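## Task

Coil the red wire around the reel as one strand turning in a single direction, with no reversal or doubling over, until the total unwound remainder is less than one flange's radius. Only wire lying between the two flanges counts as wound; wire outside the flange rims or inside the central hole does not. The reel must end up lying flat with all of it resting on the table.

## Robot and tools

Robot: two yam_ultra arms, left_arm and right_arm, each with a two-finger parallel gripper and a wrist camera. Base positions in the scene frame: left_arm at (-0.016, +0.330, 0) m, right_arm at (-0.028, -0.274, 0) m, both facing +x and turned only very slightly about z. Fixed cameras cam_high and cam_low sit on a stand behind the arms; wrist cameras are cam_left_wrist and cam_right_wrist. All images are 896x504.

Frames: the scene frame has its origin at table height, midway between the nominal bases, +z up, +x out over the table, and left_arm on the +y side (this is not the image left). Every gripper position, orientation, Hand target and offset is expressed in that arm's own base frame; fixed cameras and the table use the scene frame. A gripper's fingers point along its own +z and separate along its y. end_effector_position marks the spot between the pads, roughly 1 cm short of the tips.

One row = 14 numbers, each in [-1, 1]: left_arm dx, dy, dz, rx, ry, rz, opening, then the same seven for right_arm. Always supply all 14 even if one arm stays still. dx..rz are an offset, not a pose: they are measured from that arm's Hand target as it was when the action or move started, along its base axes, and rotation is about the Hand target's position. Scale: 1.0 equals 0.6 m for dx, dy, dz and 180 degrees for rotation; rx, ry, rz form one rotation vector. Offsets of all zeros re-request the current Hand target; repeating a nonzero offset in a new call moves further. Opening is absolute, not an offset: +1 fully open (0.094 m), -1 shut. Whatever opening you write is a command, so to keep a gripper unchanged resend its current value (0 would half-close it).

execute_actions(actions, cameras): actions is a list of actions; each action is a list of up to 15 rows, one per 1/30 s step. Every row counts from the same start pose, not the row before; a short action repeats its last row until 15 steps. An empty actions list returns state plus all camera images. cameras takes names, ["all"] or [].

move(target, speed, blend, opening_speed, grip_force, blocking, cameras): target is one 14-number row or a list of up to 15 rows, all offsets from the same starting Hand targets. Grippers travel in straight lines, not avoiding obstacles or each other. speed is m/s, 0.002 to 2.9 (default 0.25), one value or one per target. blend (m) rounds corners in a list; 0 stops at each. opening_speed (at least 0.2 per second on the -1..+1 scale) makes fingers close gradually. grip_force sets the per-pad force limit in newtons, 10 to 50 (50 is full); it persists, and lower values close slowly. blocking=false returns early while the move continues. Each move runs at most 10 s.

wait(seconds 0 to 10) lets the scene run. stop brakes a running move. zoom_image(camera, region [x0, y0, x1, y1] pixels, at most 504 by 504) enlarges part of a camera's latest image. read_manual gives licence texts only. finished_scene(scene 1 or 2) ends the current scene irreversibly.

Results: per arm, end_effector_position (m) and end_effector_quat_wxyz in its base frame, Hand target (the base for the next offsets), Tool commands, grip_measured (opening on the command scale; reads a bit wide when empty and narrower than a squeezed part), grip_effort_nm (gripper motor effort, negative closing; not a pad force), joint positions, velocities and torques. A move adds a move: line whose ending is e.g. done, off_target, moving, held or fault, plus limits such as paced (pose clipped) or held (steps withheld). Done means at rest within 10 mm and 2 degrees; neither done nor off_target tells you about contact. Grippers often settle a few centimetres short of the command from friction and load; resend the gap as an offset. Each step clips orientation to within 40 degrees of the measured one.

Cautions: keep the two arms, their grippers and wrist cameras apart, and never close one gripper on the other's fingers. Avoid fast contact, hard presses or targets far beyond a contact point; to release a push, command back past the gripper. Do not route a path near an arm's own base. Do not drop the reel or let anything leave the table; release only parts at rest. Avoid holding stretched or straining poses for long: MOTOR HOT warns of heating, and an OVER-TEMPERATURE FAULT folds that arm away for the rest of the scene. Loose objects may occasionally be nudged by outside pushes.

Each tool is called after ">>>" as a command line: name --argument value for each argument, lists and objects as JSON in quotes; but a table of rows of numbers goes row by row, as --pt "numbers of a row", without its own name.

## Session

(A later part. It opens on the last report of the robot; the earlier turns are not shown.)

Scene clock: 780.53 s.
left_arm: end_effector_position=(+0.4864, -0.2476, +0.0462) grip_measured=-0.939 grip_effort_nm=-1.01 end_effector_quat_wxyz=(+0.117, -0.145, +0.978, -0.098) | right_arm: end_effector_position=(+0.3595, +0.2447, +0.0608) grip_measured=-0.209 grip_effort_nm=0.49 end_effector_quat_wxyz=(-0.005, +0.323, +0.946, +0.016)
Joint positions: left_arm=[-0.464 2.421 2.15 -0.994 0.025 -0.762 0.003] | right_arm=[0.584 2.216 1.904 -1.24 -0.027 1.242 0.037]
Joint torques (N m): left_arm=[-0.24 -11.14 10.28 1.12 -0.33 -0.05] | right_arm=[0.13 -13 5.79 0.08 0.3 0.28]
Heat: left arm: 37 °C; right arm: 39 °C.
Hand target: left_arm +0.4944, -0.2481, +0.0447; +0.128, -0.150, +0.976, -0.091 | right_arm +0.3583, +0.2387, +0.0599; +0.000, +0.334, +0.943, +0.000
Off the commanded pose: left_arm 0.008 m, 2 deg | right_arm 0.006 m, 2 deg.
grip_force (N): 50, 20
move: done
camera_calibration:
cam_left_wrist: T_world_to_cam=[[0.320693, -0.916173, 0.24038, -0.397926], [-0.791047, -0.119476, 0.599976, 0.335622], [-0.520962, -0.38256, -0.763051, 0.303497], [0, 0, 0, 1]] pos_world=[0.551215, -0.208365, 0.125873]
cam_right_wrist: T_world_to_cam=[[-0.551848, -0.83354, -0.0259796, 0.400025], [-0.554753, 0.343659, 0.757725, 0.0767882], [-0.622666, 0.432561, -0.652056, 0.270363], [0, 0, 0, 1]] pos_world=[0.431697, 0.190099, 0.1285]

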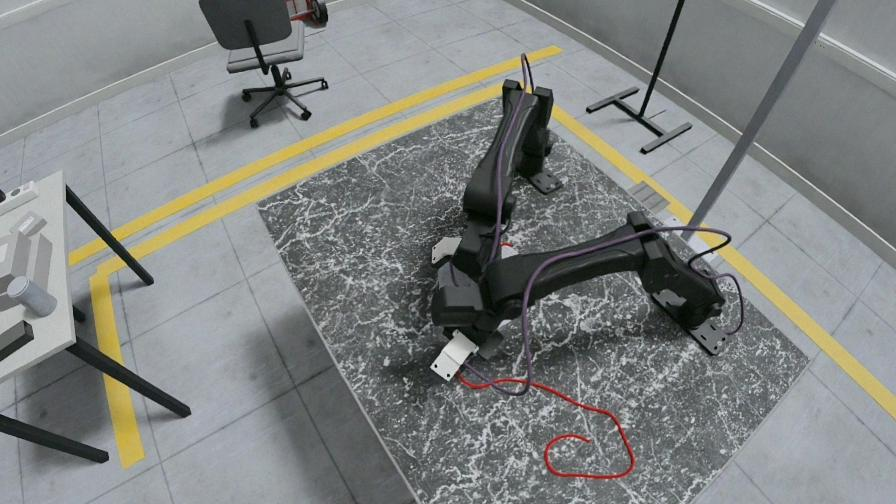

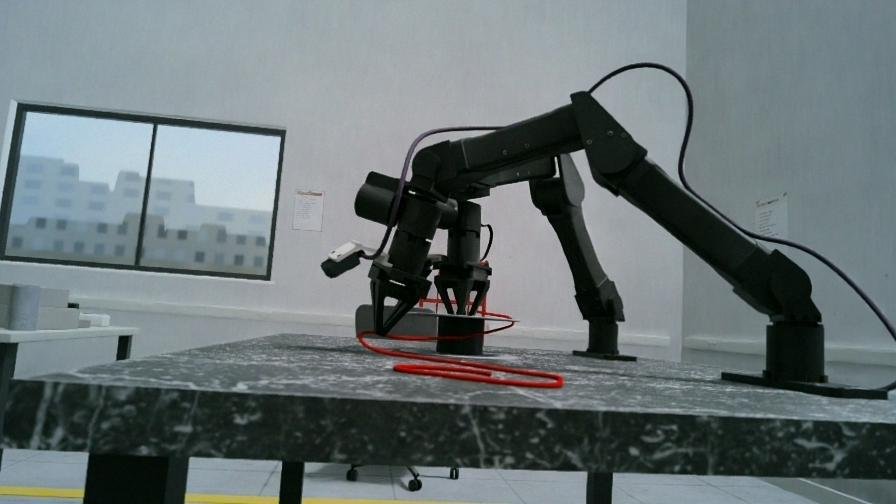

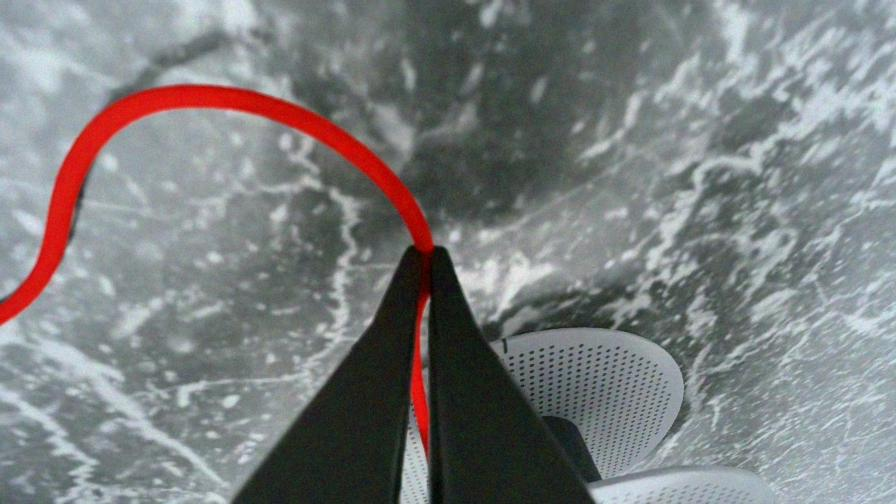

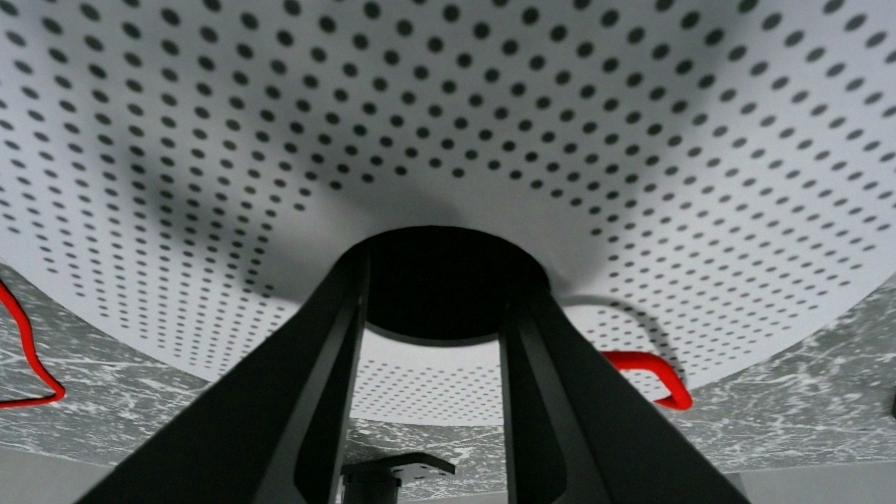

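>>> move --target '[-0.129, 0.1002, 0.0038, 0.0391, 0.0926, 0.0414, -1, 0, 0, 0, 0, 0, 0.2222, -0.2]' --speed 0.12 --cameras '["all"]'

>>> zoom_image --camera "cam_low" --region '[380, 240, 600, 400]'

>>> zoom_image --camera "cam_high" --region '[410, 220, 590, 350]'

Scene clock: 834.60 s.
left_arm: end_effector_position=(+0.4185, -0.1982, +0.0355) grip_measured=-0.939 grip_effort_nm=-1.01 end_effector_quat_wxyz=(-0.008, -0.205, +0.979, -0.005) | right_arm: end_effector_position=(+0.3604, +0.2434, +0.0608) grip_measured=-0.209 grip_effort_nm=0.49 end_effector_quat_wxyz=(+0.002, +0.012, +1.000, +0.013)
Joint positions: left_arm=[-0.437 2.391 2.1 -1.287 0.019 -0.851 0.003] | right_arm=[0.584 2.216 1.904 -1.24 -0.019 0.608 0.037]
Joint torques (N m): left_arm=[0.88 -15.08 4.4 0.35 -0.24 -0.09] | right_arm=[-0.08 -13.05 5.9 0.07 0.23 -0.38]
Heat: left arm: 40 °C; right arm: 39 °C.
Hand target: left_arm +0.4171, -0.1880, +0.0470; +0.000, -0.216, +0.976, +0.000 | right_arm +0.3583, +0.2388, +0.0599; +0.000, -0.009, +1.000, +0.000
Off the commanded pose: left_arm 0.015 m, 2 deg | right_arm 0.005 m, 3 deg.
grip_force (N): 50, 20
move: off_target (left_arm, right_arm)
camera_calibration:
cam_left_wrist: T_world_to_cam=[[0.461838, -0.886929, 0.00793579, -0.37324], [-0.569442, -0.289634, 0.769317, 0.16165], [-0.680031, -0.359819, -0.638818, 0.345624], [0, 0, 0, 1]] pos_world=[0.499461, -0.159856, 0.0993924]
cam_right_wrist: T_world_to_cam=[[0.0497507, -0.998474, -0.0239537, 0.222738], [-0.668985, -0.0511225, 0.741516, 0.216007], [-0.741609, -0.0208663, -0.670507, 0.425822], [0, 0, 0, 1]] pos_world=[0.449218, 0.242327, 0.13068]

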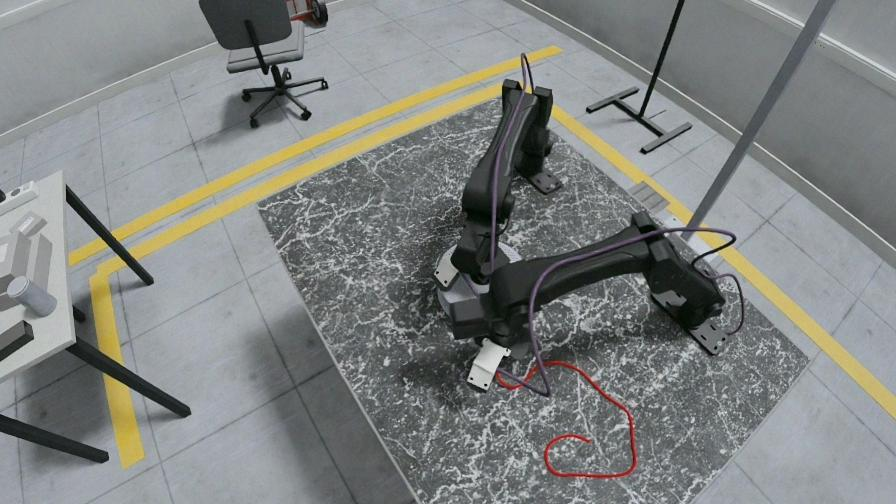

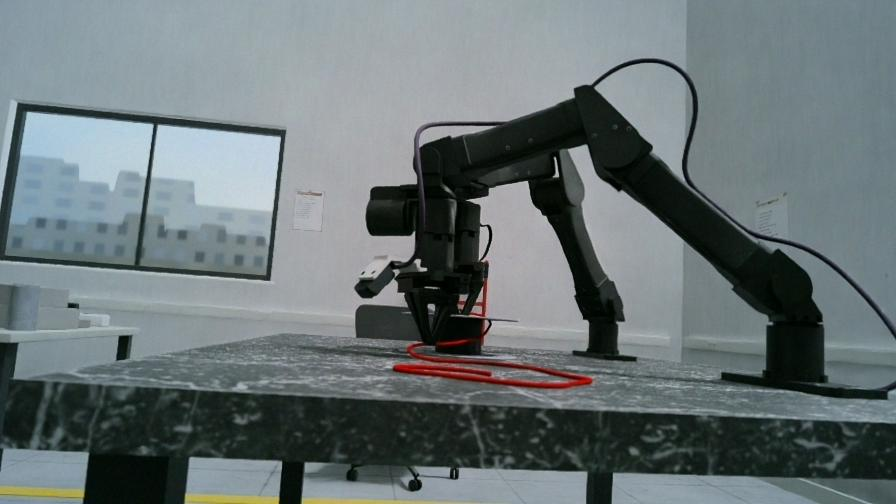

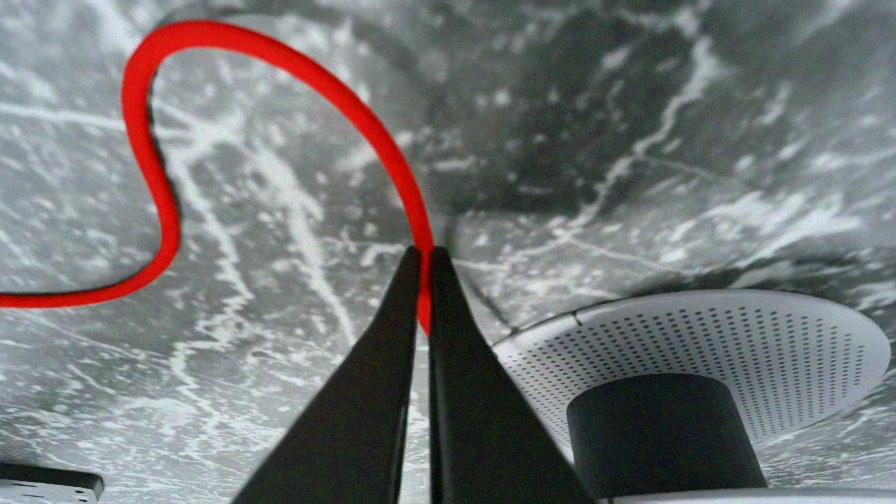

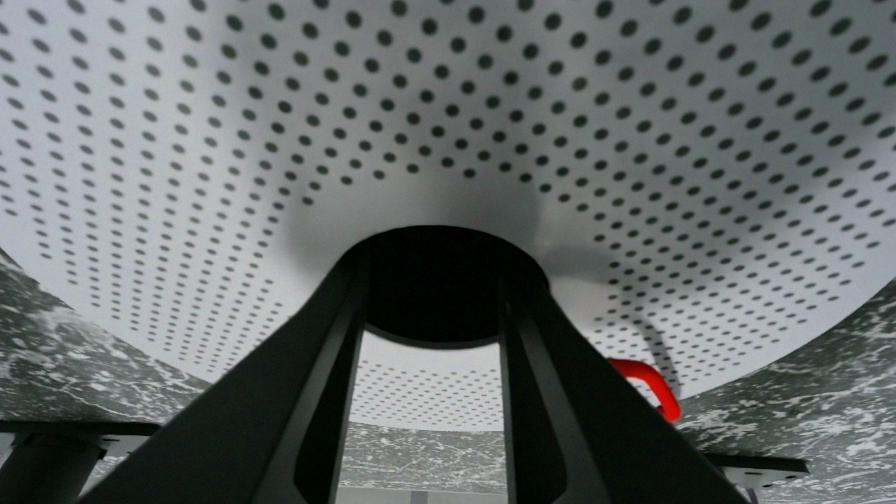

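Scaled by 2.291 from the camera's 896x504 image, which has a finer 1280x720 frame.

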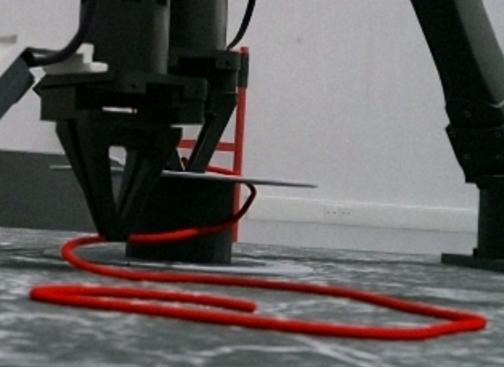

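Scaled by 2.800 from the camera's 896x504 image, which has a finer 1280x720 frame.

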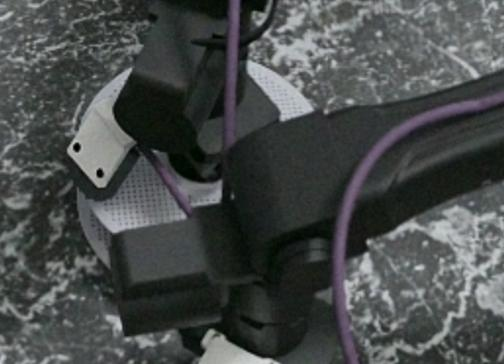

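>>> move --target '[-0.1418, 0.0017, -0.0033, 0, 0, 0.111, -1, 0, 0, 0, 0, 0, 0.1944, -0.2]' --speed 0.12 --cameras '["all"]'

>>> zoom_image --camera "cam_low" --region '[380, 240, 600, 400]'

>>> zoom_image --camera "cam_high" --region '[410, 220, 590, 350]'

Scene clock: 843.60 s.
left_arm: end_effector_position=(+0.3361, -0.1901, +0.0393) grip_measured=-0.939 grip_effort_nm=-1.01 end_effector_quat_wxyz=(-0.010, -0.380, +0.925, -0.003) | right_arm: end_effector_position=(+0.3607, +0.2426, +0.0611) grip_measured=-0.209 grip_effort_nm=0.49 end_effector_quat_wxyz=(+0.007, -0.292, +0.956, +0.009)
Joint positions: left_arm=[-0.509 2.059 1.57 -1.09 0.019 -1.288 0.003] | right_arm=[0.584 2.216 1.904 -1.241 -0.014 -0.01 0.037]
Joint torques (N m): left_arm=[-0.59 -12.12 4.22 0.42 -0.24 -0.08] | right_arm=[-0.01 -12.89 6 0.11 0.12 -0.38]
Heat: left arm: 40 °C; right arm: 38 °C.
Hand target: left_arm +0.3321, -0.1870, +0.0451; +0.000, -0.382, +0.924, +0.000 | right_arm +0.3583, +0.2387, +0.0600; +0.000, -0.309, +0.951, +0.000
Off the commanded pose: left_arm 0.008 m, 1 deg | right_arm 0.005 m, 2 deg.
grip_force (N): 50, 20
move: done
camera_calibration:
cam_left_wrist: T_world_to_cam=[[0.748526, -0.663103, -0.00170633, -0.381473], [-0.422133, -0.478495, 0.769965, 0.0287858], [-0.511383, -0.575619, -0.638084, 0.197186], [0, 0, 0, 1]] pos_world=[0.398532, -0.125679, 0.103006]
cam_right_wrist: T_world_to_cam=[[0.618547, -0.785672, -0.0109571, -0.0356897], [-0.529584, -0.427153, 0.732858, 0.257486], [-0.580466, -0.447504, -0.680293, 0.472252], [0, 0, 0, 1]] pos_world=[0.432562, 0.29328, 0.132178]

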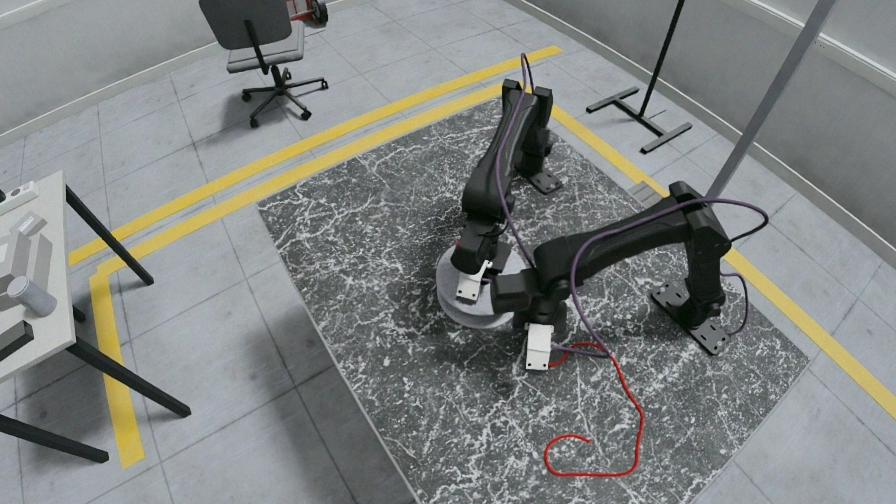

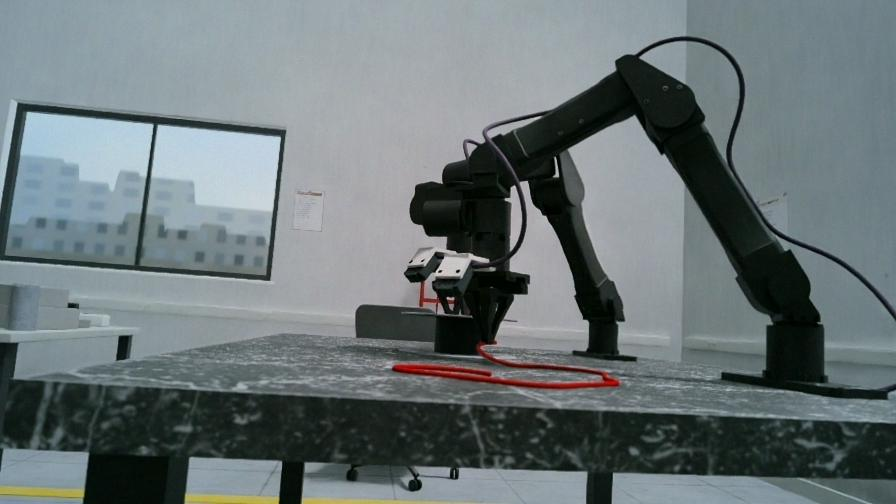

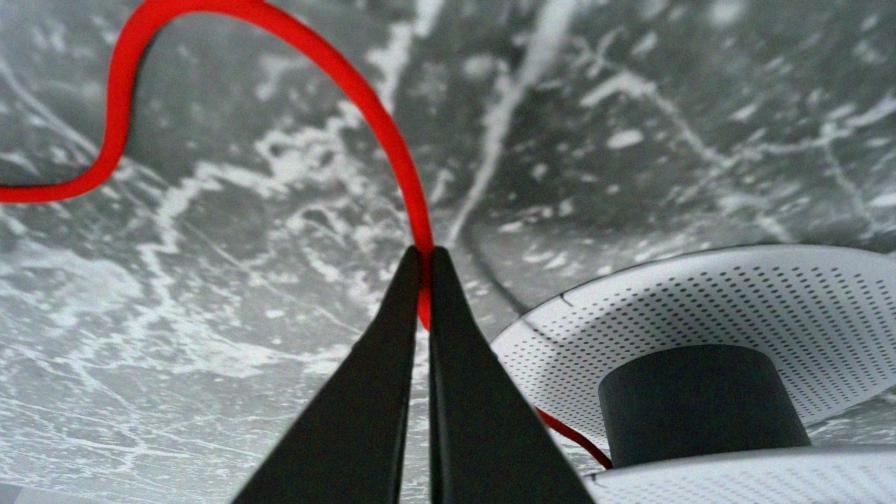

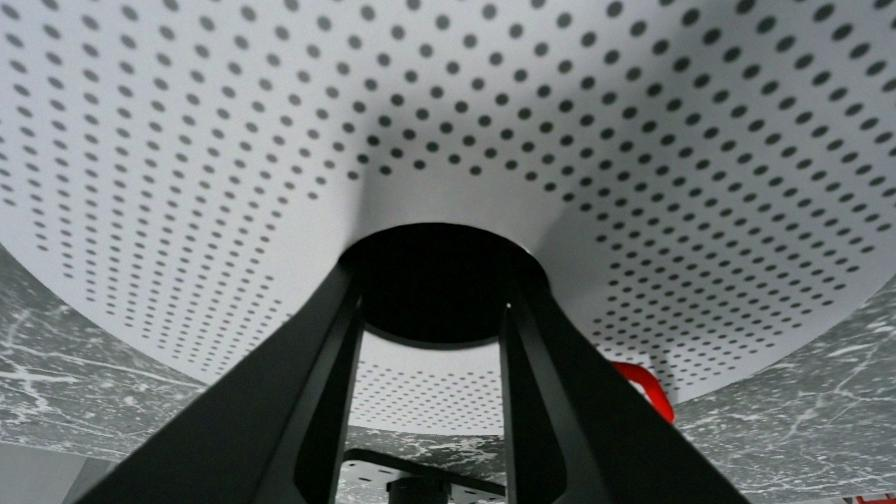

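Scaled by 2.291 from the camera's 896x504 image, which has a finer 1280x720 frame.

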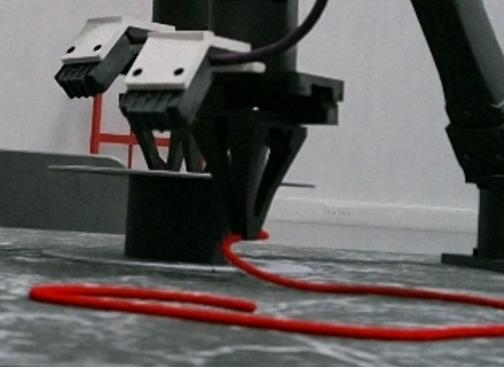

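Scaled by 2.800 from the camera's 896x504 image, which has a finer 1280x720 frame.

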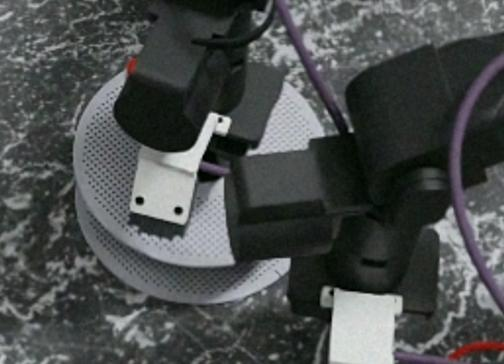

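>>> move --target '[0, 0, -0.055, 0, 0, 0, -1, 0, 0, 0, 0, 0, 0, -0.2]' --speed 0.1 --cameras '["cam_left_wrist", "cam_low"]'

>>> zoom_image --camera "cam_low" --region '[440, 290, 560, 380]'

Scene clock: 855.63 s.
left_arm: end_effector_position=(+0.3382, -0.1916, +0.0196) grip_measured=-0.939 grip_effort_nm=-1.01 end_effector_quat_wxyz=(+0.001, -0.380, +0.925, -0.016) | right_arm: end_effector_position=(+0.3607, +0.2426, +0.0611) grip_measured=-0.209 grip_effort_nm=0.49 end_effector_quat_wxyz=(+0.007, -0.293, +0.956, +0.009)
Joint positions: left_arm=[-0.509 2.059 1.489 -0.975 0.019 -1.289 0.003] | right_arm=[0.584 2.216 1.904 -1.241 -0.014 -0.01 0.037]
Joint torques (N m): left_arm=[-0.51 -9.43 4.22 0.53 -0.23 -0.06] | right_arm=[0.05 -12.93 5.97 0.07 0.14 -0.39]
Heat: left arm: 39 °C; right arm: 38 °C.
Hand target: left_arm +0.3320, -0.1870, +0.0121; +0.000, -0.382, +0.924, +0.000 | right_arm +0.3583, +0.2387, +0.0600; +0.000, -0.309, +0.951, +0.000
Off the commanded pose: left_arm 0.011 m, 2 deg | right_arm 0.005 m, 2 deg.
grip_force (N): 50, 20
move: off_target (left_arm)
camera_calibration:
cam_left_wrist: T_world_to_cam=[[0.748039, -0.662927, 0.0310648, -0.384453], [-0.444652, -0.465892, 0.765003, 0.0541492], [-0.492669, -0.586065, -0.643277, 0.176644], [0, 0, 0, 1]] pos_world=[0.398691, -0.126112, 0.0841499]
Images, in order (width x height): cam_low 896x504, cam_left_wrist 896x504.

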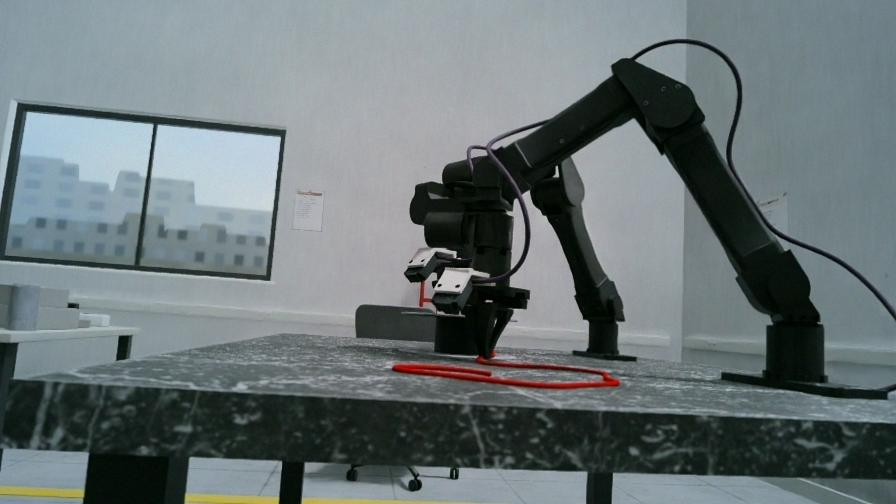

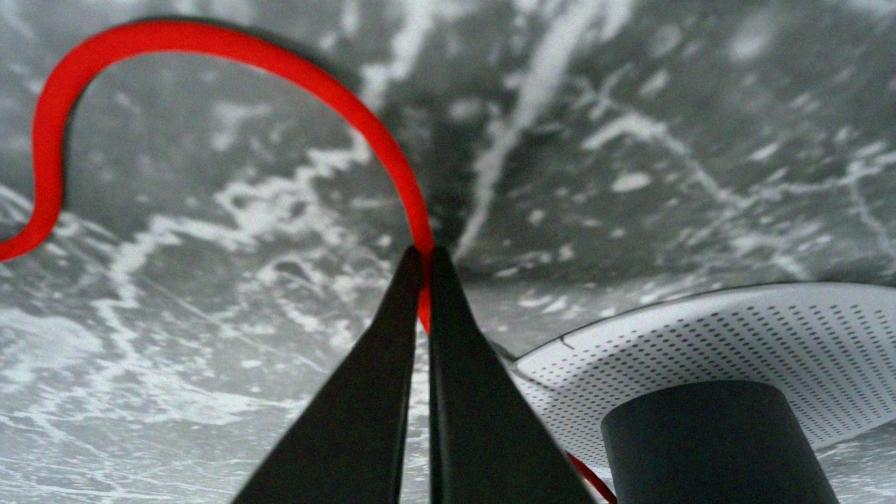

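Scaled by 4.200 from the camera's 896x504 image, which has a finer 1280x720 frame.

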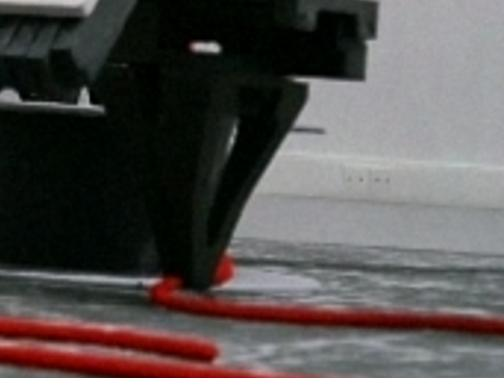

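>>> move --pt "0 0 -0.02 0 0 0 -1 0 0 0 0 0 0 -0.2" --pt "0 0 -0.02 0 0 0 -0.74 0 0 0 0 0 0 -0.2" --speed 0.1 --cameras '["cam_left_wrist", "cam_low"]'

>>> zoom_image --camera "cam_low" --region '[440, 290, 560, 380]'

Scene clock: 861.23 s.
left_arm: end_effector_position=(+0.3394, -0.1923, +0.0148) grip_measured=-0.742 grip_effort_nm=0.15 end_effector_quat_wxyz=(+0.005, -0.380, +0.925, -0.021) | right_arm: end_effector_position=(+0.3607, +0.2426, +0.0611) grip_measured=-0.209 grip_effort_nm=0.49 end_effector_quat_wxyz=(+0.007, -0.293, +0.956, +0.009)
Joint positions: left_arm=[-0.509 2.059 1.468 -0.942 0.019 -1.289 0.012] | right_arm=[0.584 2.216 1.904 -1.241 -0.014 -0.01 0.037]
Joint torques (N m): left_arm=[-0.55 -8.31 3.75 0.67 -0.23 -0.07] | right_arm=[-0.09 -12.85 6.05 0.09 0.11 -0.38]
Heat: left arm: 38 °C; right arm: 38 °C.
Hand target: left_arm +0.3319, -0.1869, +0.0000; +0.000, -0.382, +0.924, +0.000 | right_arm +0.3583, +0.2387, +0.0600; +0.000, -0.309, +0.951, +0.000
Off the commanded pose: left_arm 0.017 m, 2 deg | right_arm 0.005 m, 2 deg.
grip_force (N): 50, 20
move: off_target (left_arm); target 2's new opening was sent with left_arm's hand 0.017 m and 2 deg from that target
camera_calibration:
cam_left_wrist: T_world_to_cam=[[0.747953, -0.662335, 0.0433473, -0.385777], [-0.452825, -0.461431, 0.76291, 0.0617637], [-0.4853, -0.590249, -0.64505, 0.170416], [0, 0, 0, 1]] pos_world=[0.399214, -0.126425, 0.0795295]
Images, in order (width x height): cam_low 896x504, cam_left_wrist 896x504.

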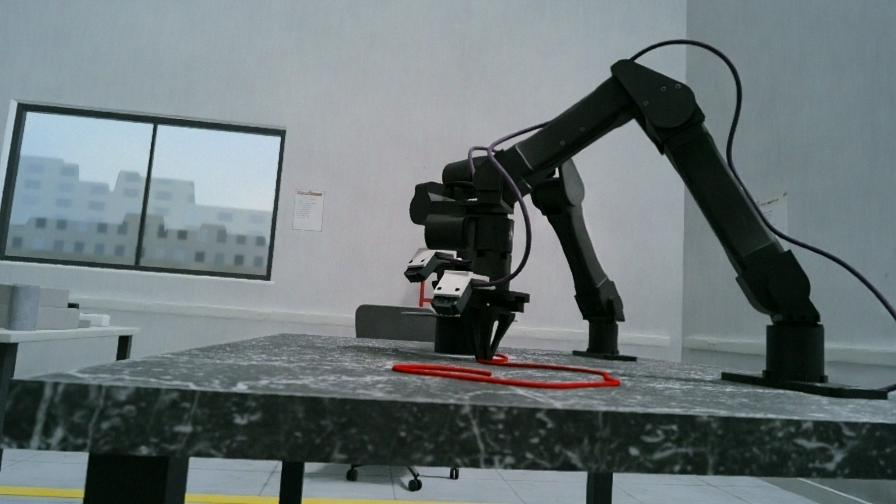

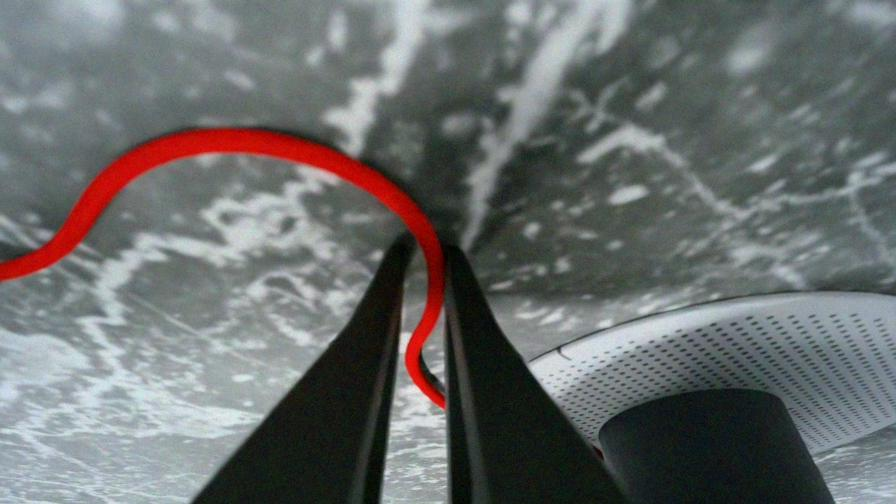

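Scaled by 4.200 from the camera's 896x504 image, which has a finer 1280x720 frame.

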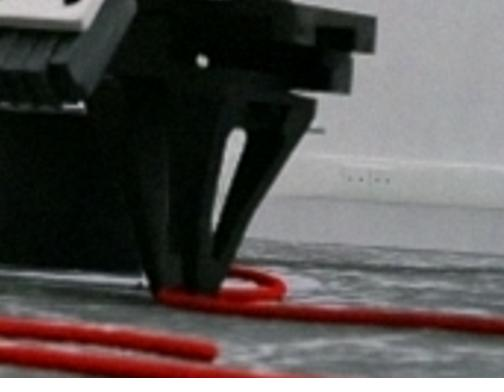

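>>> move --target '[-0.01, 0.1, 0.0, 0, 0, 0, -0.74, 0, 0, 0, 0, 0, 0, -0.2]' --speed 0.08 --cameras '["all"]'

>>> zoom_image --camera "cam_low" --region '[420, 270, 580, 390]'

>>> zoom_image --camera "cam_high" --region '[410, 220, 590, 350]'

Scene clock: 867.90 s.
left_arm: end_effector_position=(+0.3392, -0.1441, +0.0138) grip_measured=-0.742 grip_effort_nm=0.14 end_effector_quat_wxyz=(+0.010, -0.379, +0.925, -0.034) | right_arm: end_effector_position=(+0.3608, +0.2426, +0.0610) grip_measured=-0.209 grip_effort_nm=0.49 end_effector_quat_wxyz=(+0.007, -0.293, +0.956, +0.009)
Joint positions: left_arm=[-0.388 1.965 1.323 -0.868 0.034 -1.166 0.012] | right_arm=[0.584 2.216 1.904 -1.241 -0.014 -0.011 0.037]
Joint torques (N m): left_arm=[0.98 -8.34 2.52 0.49 -0.37 0.06] | right_arm=[0.06 -12.92 6.04 0.12 0.15 -0.39]
Heat: left arm: 37 °C; right arm: 38 °C.
Hand target: left_arm +0.3260, -0.1269, +0.0001; +0.000, -0.382, +0.924, +0.000 | right_arm +0.3583, +0.2387, +0.0600; +0.000, -0.309, +0.951, +0.000
Off the commanded pose: left_arm 0.026 m, 4 deg | right_arm 0.005 m, 2 deg.
grip_force (N): 50, 20
move: off_target (left_arm)
camera_calibration:
cam_left_wrist: T_world_to_cam=[[0.745408, -0.662857, 0.0706265, -0.353172], [-0.468375, -0.445405, 0.763046, 0.0922684], [-0.474333, -0.60186, -0.642474, 0.192644], [0, 0, 0, 1]] pos_world=[0.397851, -0.0770608, 0.0783069]
cam_right_wrist: T_world_to_cam=[[0.619435, -0.784978, -0.010503, -0.0361977], [-0.529307, -0.427488, 0.732863, 0.257454], [-0.579771, -0.448402, -0.680295, 0.472202], [0, 0, 0, 1]] pos_world=[0.432463, 0.29338, 0.132178]

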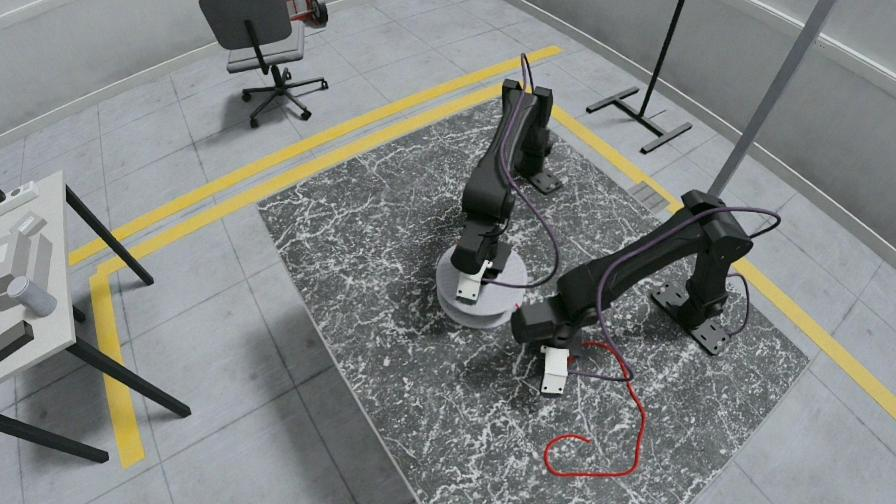

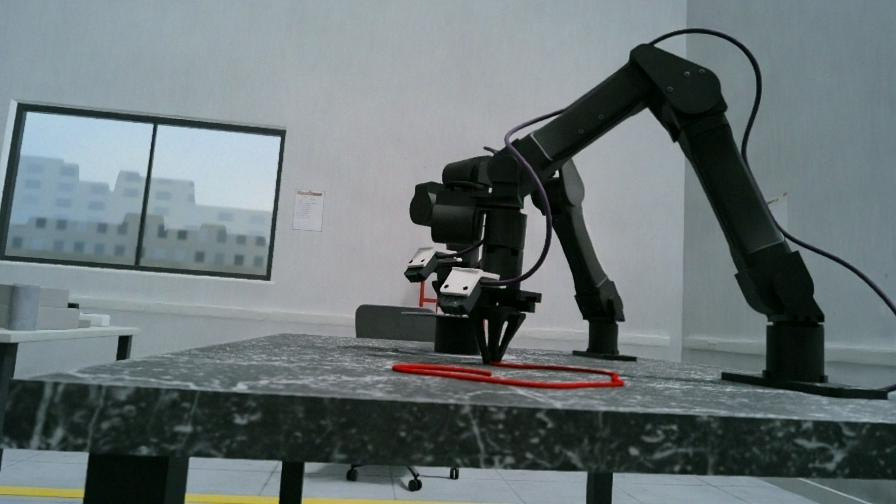

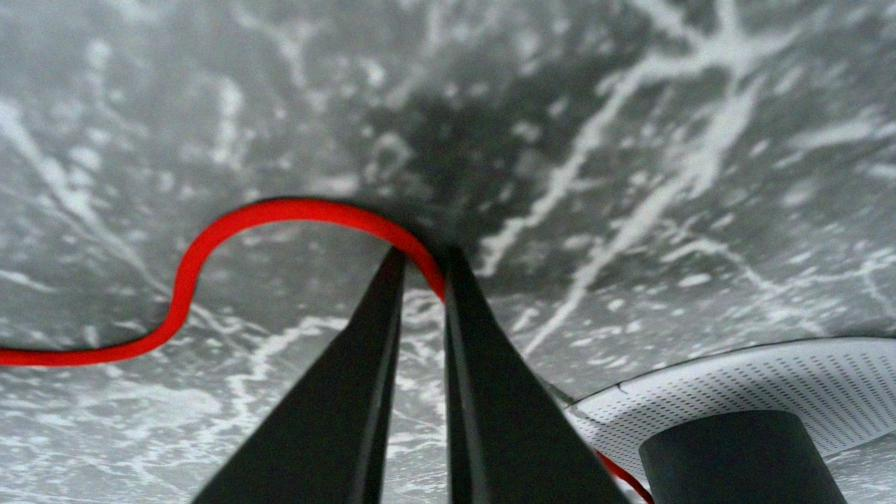

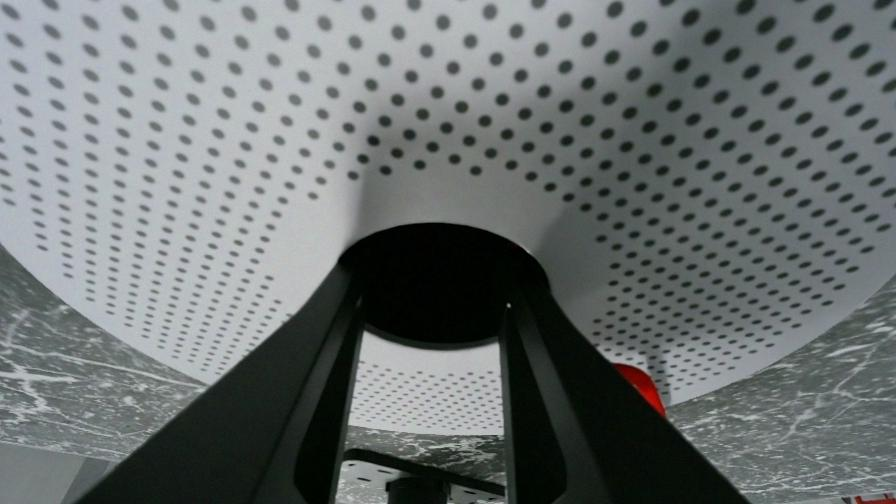

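Scaled by 3.150 from the camera's 896x504 image, which has a finer 1280x720 frame.

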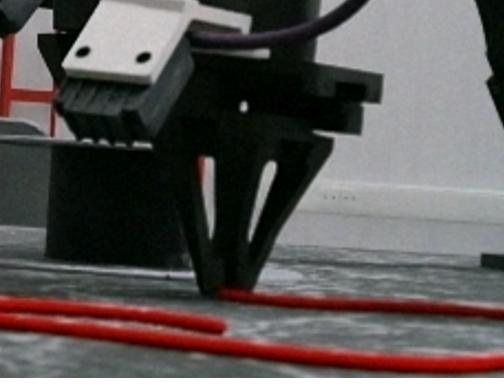

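Scaled by 2.800 from the camera's 896x504 image, which has a finer 1280x720 frame.

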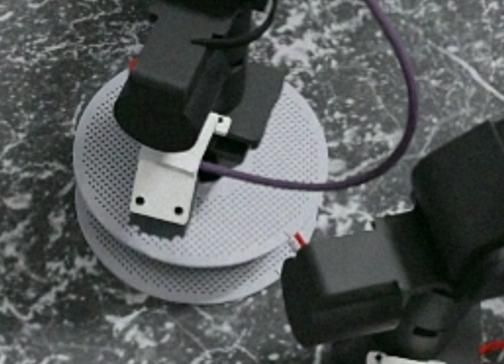

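>>> move --target '[0.01, 0, 0.005, 0, 0, 0, -0.74, 0, 0, 0, 0, 0, 0.2778, -0.2]' --speed 0.2 --cameras '["all"]'

>>> zoom_image --camera "cam_low" --region '[420, 270, 580, 390]'

>>> zoom_image --camera "cam_high" --region '[410, 220, 590, 350]'

Scene clock: 877.60 s.
left_arm: end_effector_position=(+0.3392, -0.1442, +0.0138) grip_measured=-0.742 grip_effort_nm=0.14 end_effector_quat_wxyz=(+0.010, -0.376, +0.926, -0.034) | right_arm: end_effector_position=(+0.3606, +0.2429, +0.0612) grip_measured=-0.209 grip_effort_nm=0.49 end_effector_quat_wxyz=(+0.011, -0.669, +0.744, +0.006)
Joint positions: left_arm=[-0.388 1.965 1.323 -0.868 0.035 -1.159 0.012] | right_arm=[0.584 2.215 1.904 -1.241 -0.015 -0.88 0.037]
Joint torques (N m): left_arm=[1.44 -7.43 5.16 0.28 -0.37 0.11] | right_arm=[0.03 -12.77 6.11 0.09 0.12 -0.37]
Heat: left arm: 36 °C; right arm: 38 °C.
Hand target: left_arm +0.3320, -0.1269, +0.0031; +0.000, -0.382, +0.924, +0.000 | right_arm +0.3583, +0.2387, +0.0600; +0.000, -0.682, +0.731, +0.000
Off the commanded pose: left_arm 0.022 m, 4 deg | right_arm 0.005 m, 3 deg.
grip_force (N): 50, 20
move: off_target (left_arm, right_arm)
camera_calibration:
cam_left_wrist: T_world_to_cam=[[0.741089, -0.667664, 0.0707906, -0.352457], [-0.471357, -0.442293, 0.76302, 0.0935913], [-0.478131, -0.598833, -0.642487, 0.194351], [0, 0, 0, 1]] pos_world=[0.398242, -0.0775444, 0.0784067]
cam_right_wrist: T_world_to_cam=[[0.999419, -0.0331334, 0.0079599, -0.356658], [-0.0284467, -0.682628, 0.730213, 0.138891], [-0.0187608, -0.730015, -0.683174, 0.33867], [0, 0, 0, 1]] pos_world=[0.366755, 0.330228, 0.132789]

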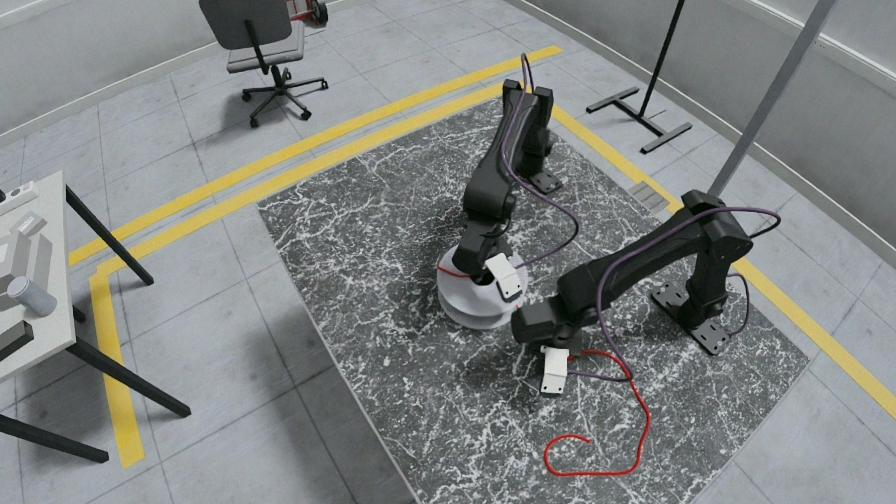

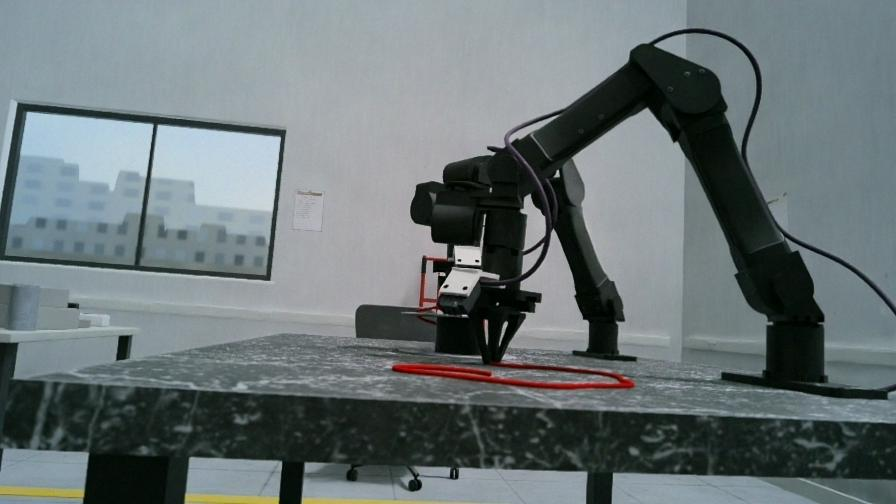

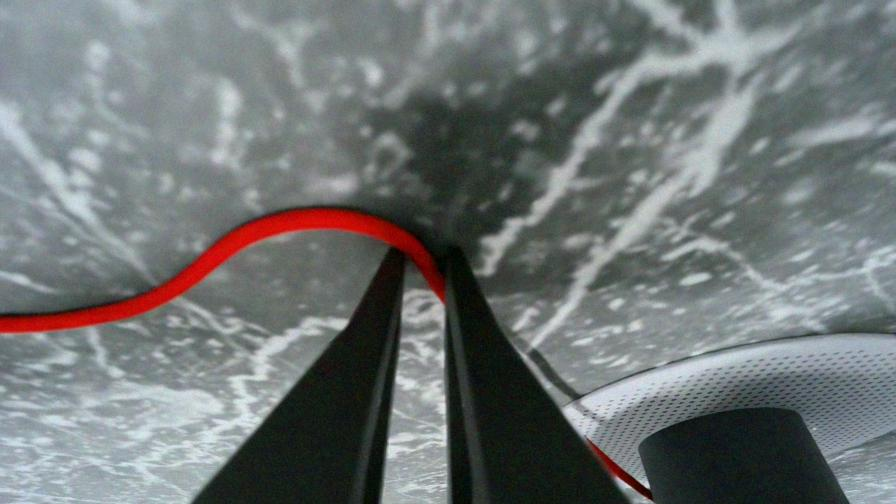

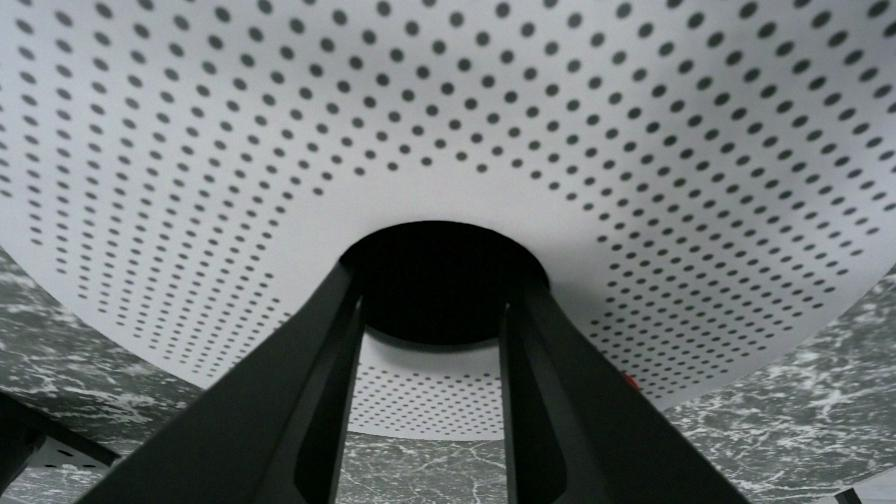

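Scaled by 3.150 from the camera's 896x504 image, which has a finer 1280x720 frame.

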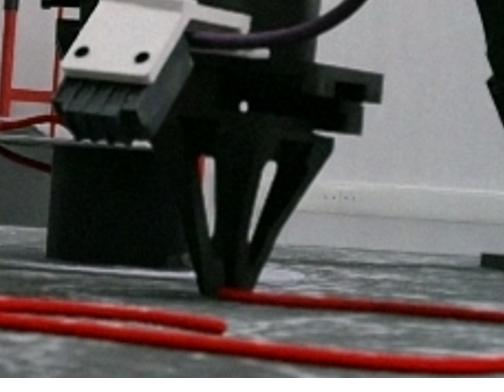

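Scaled by 2.800 from the camera's 896x504 image, which has a finer 1280x720 frame.

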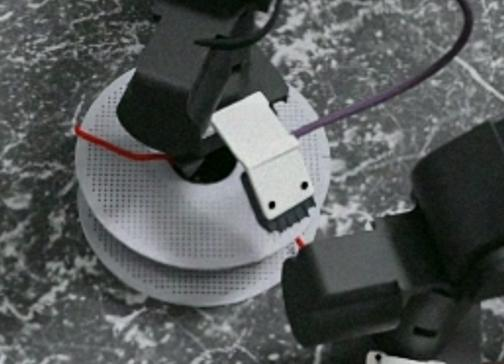

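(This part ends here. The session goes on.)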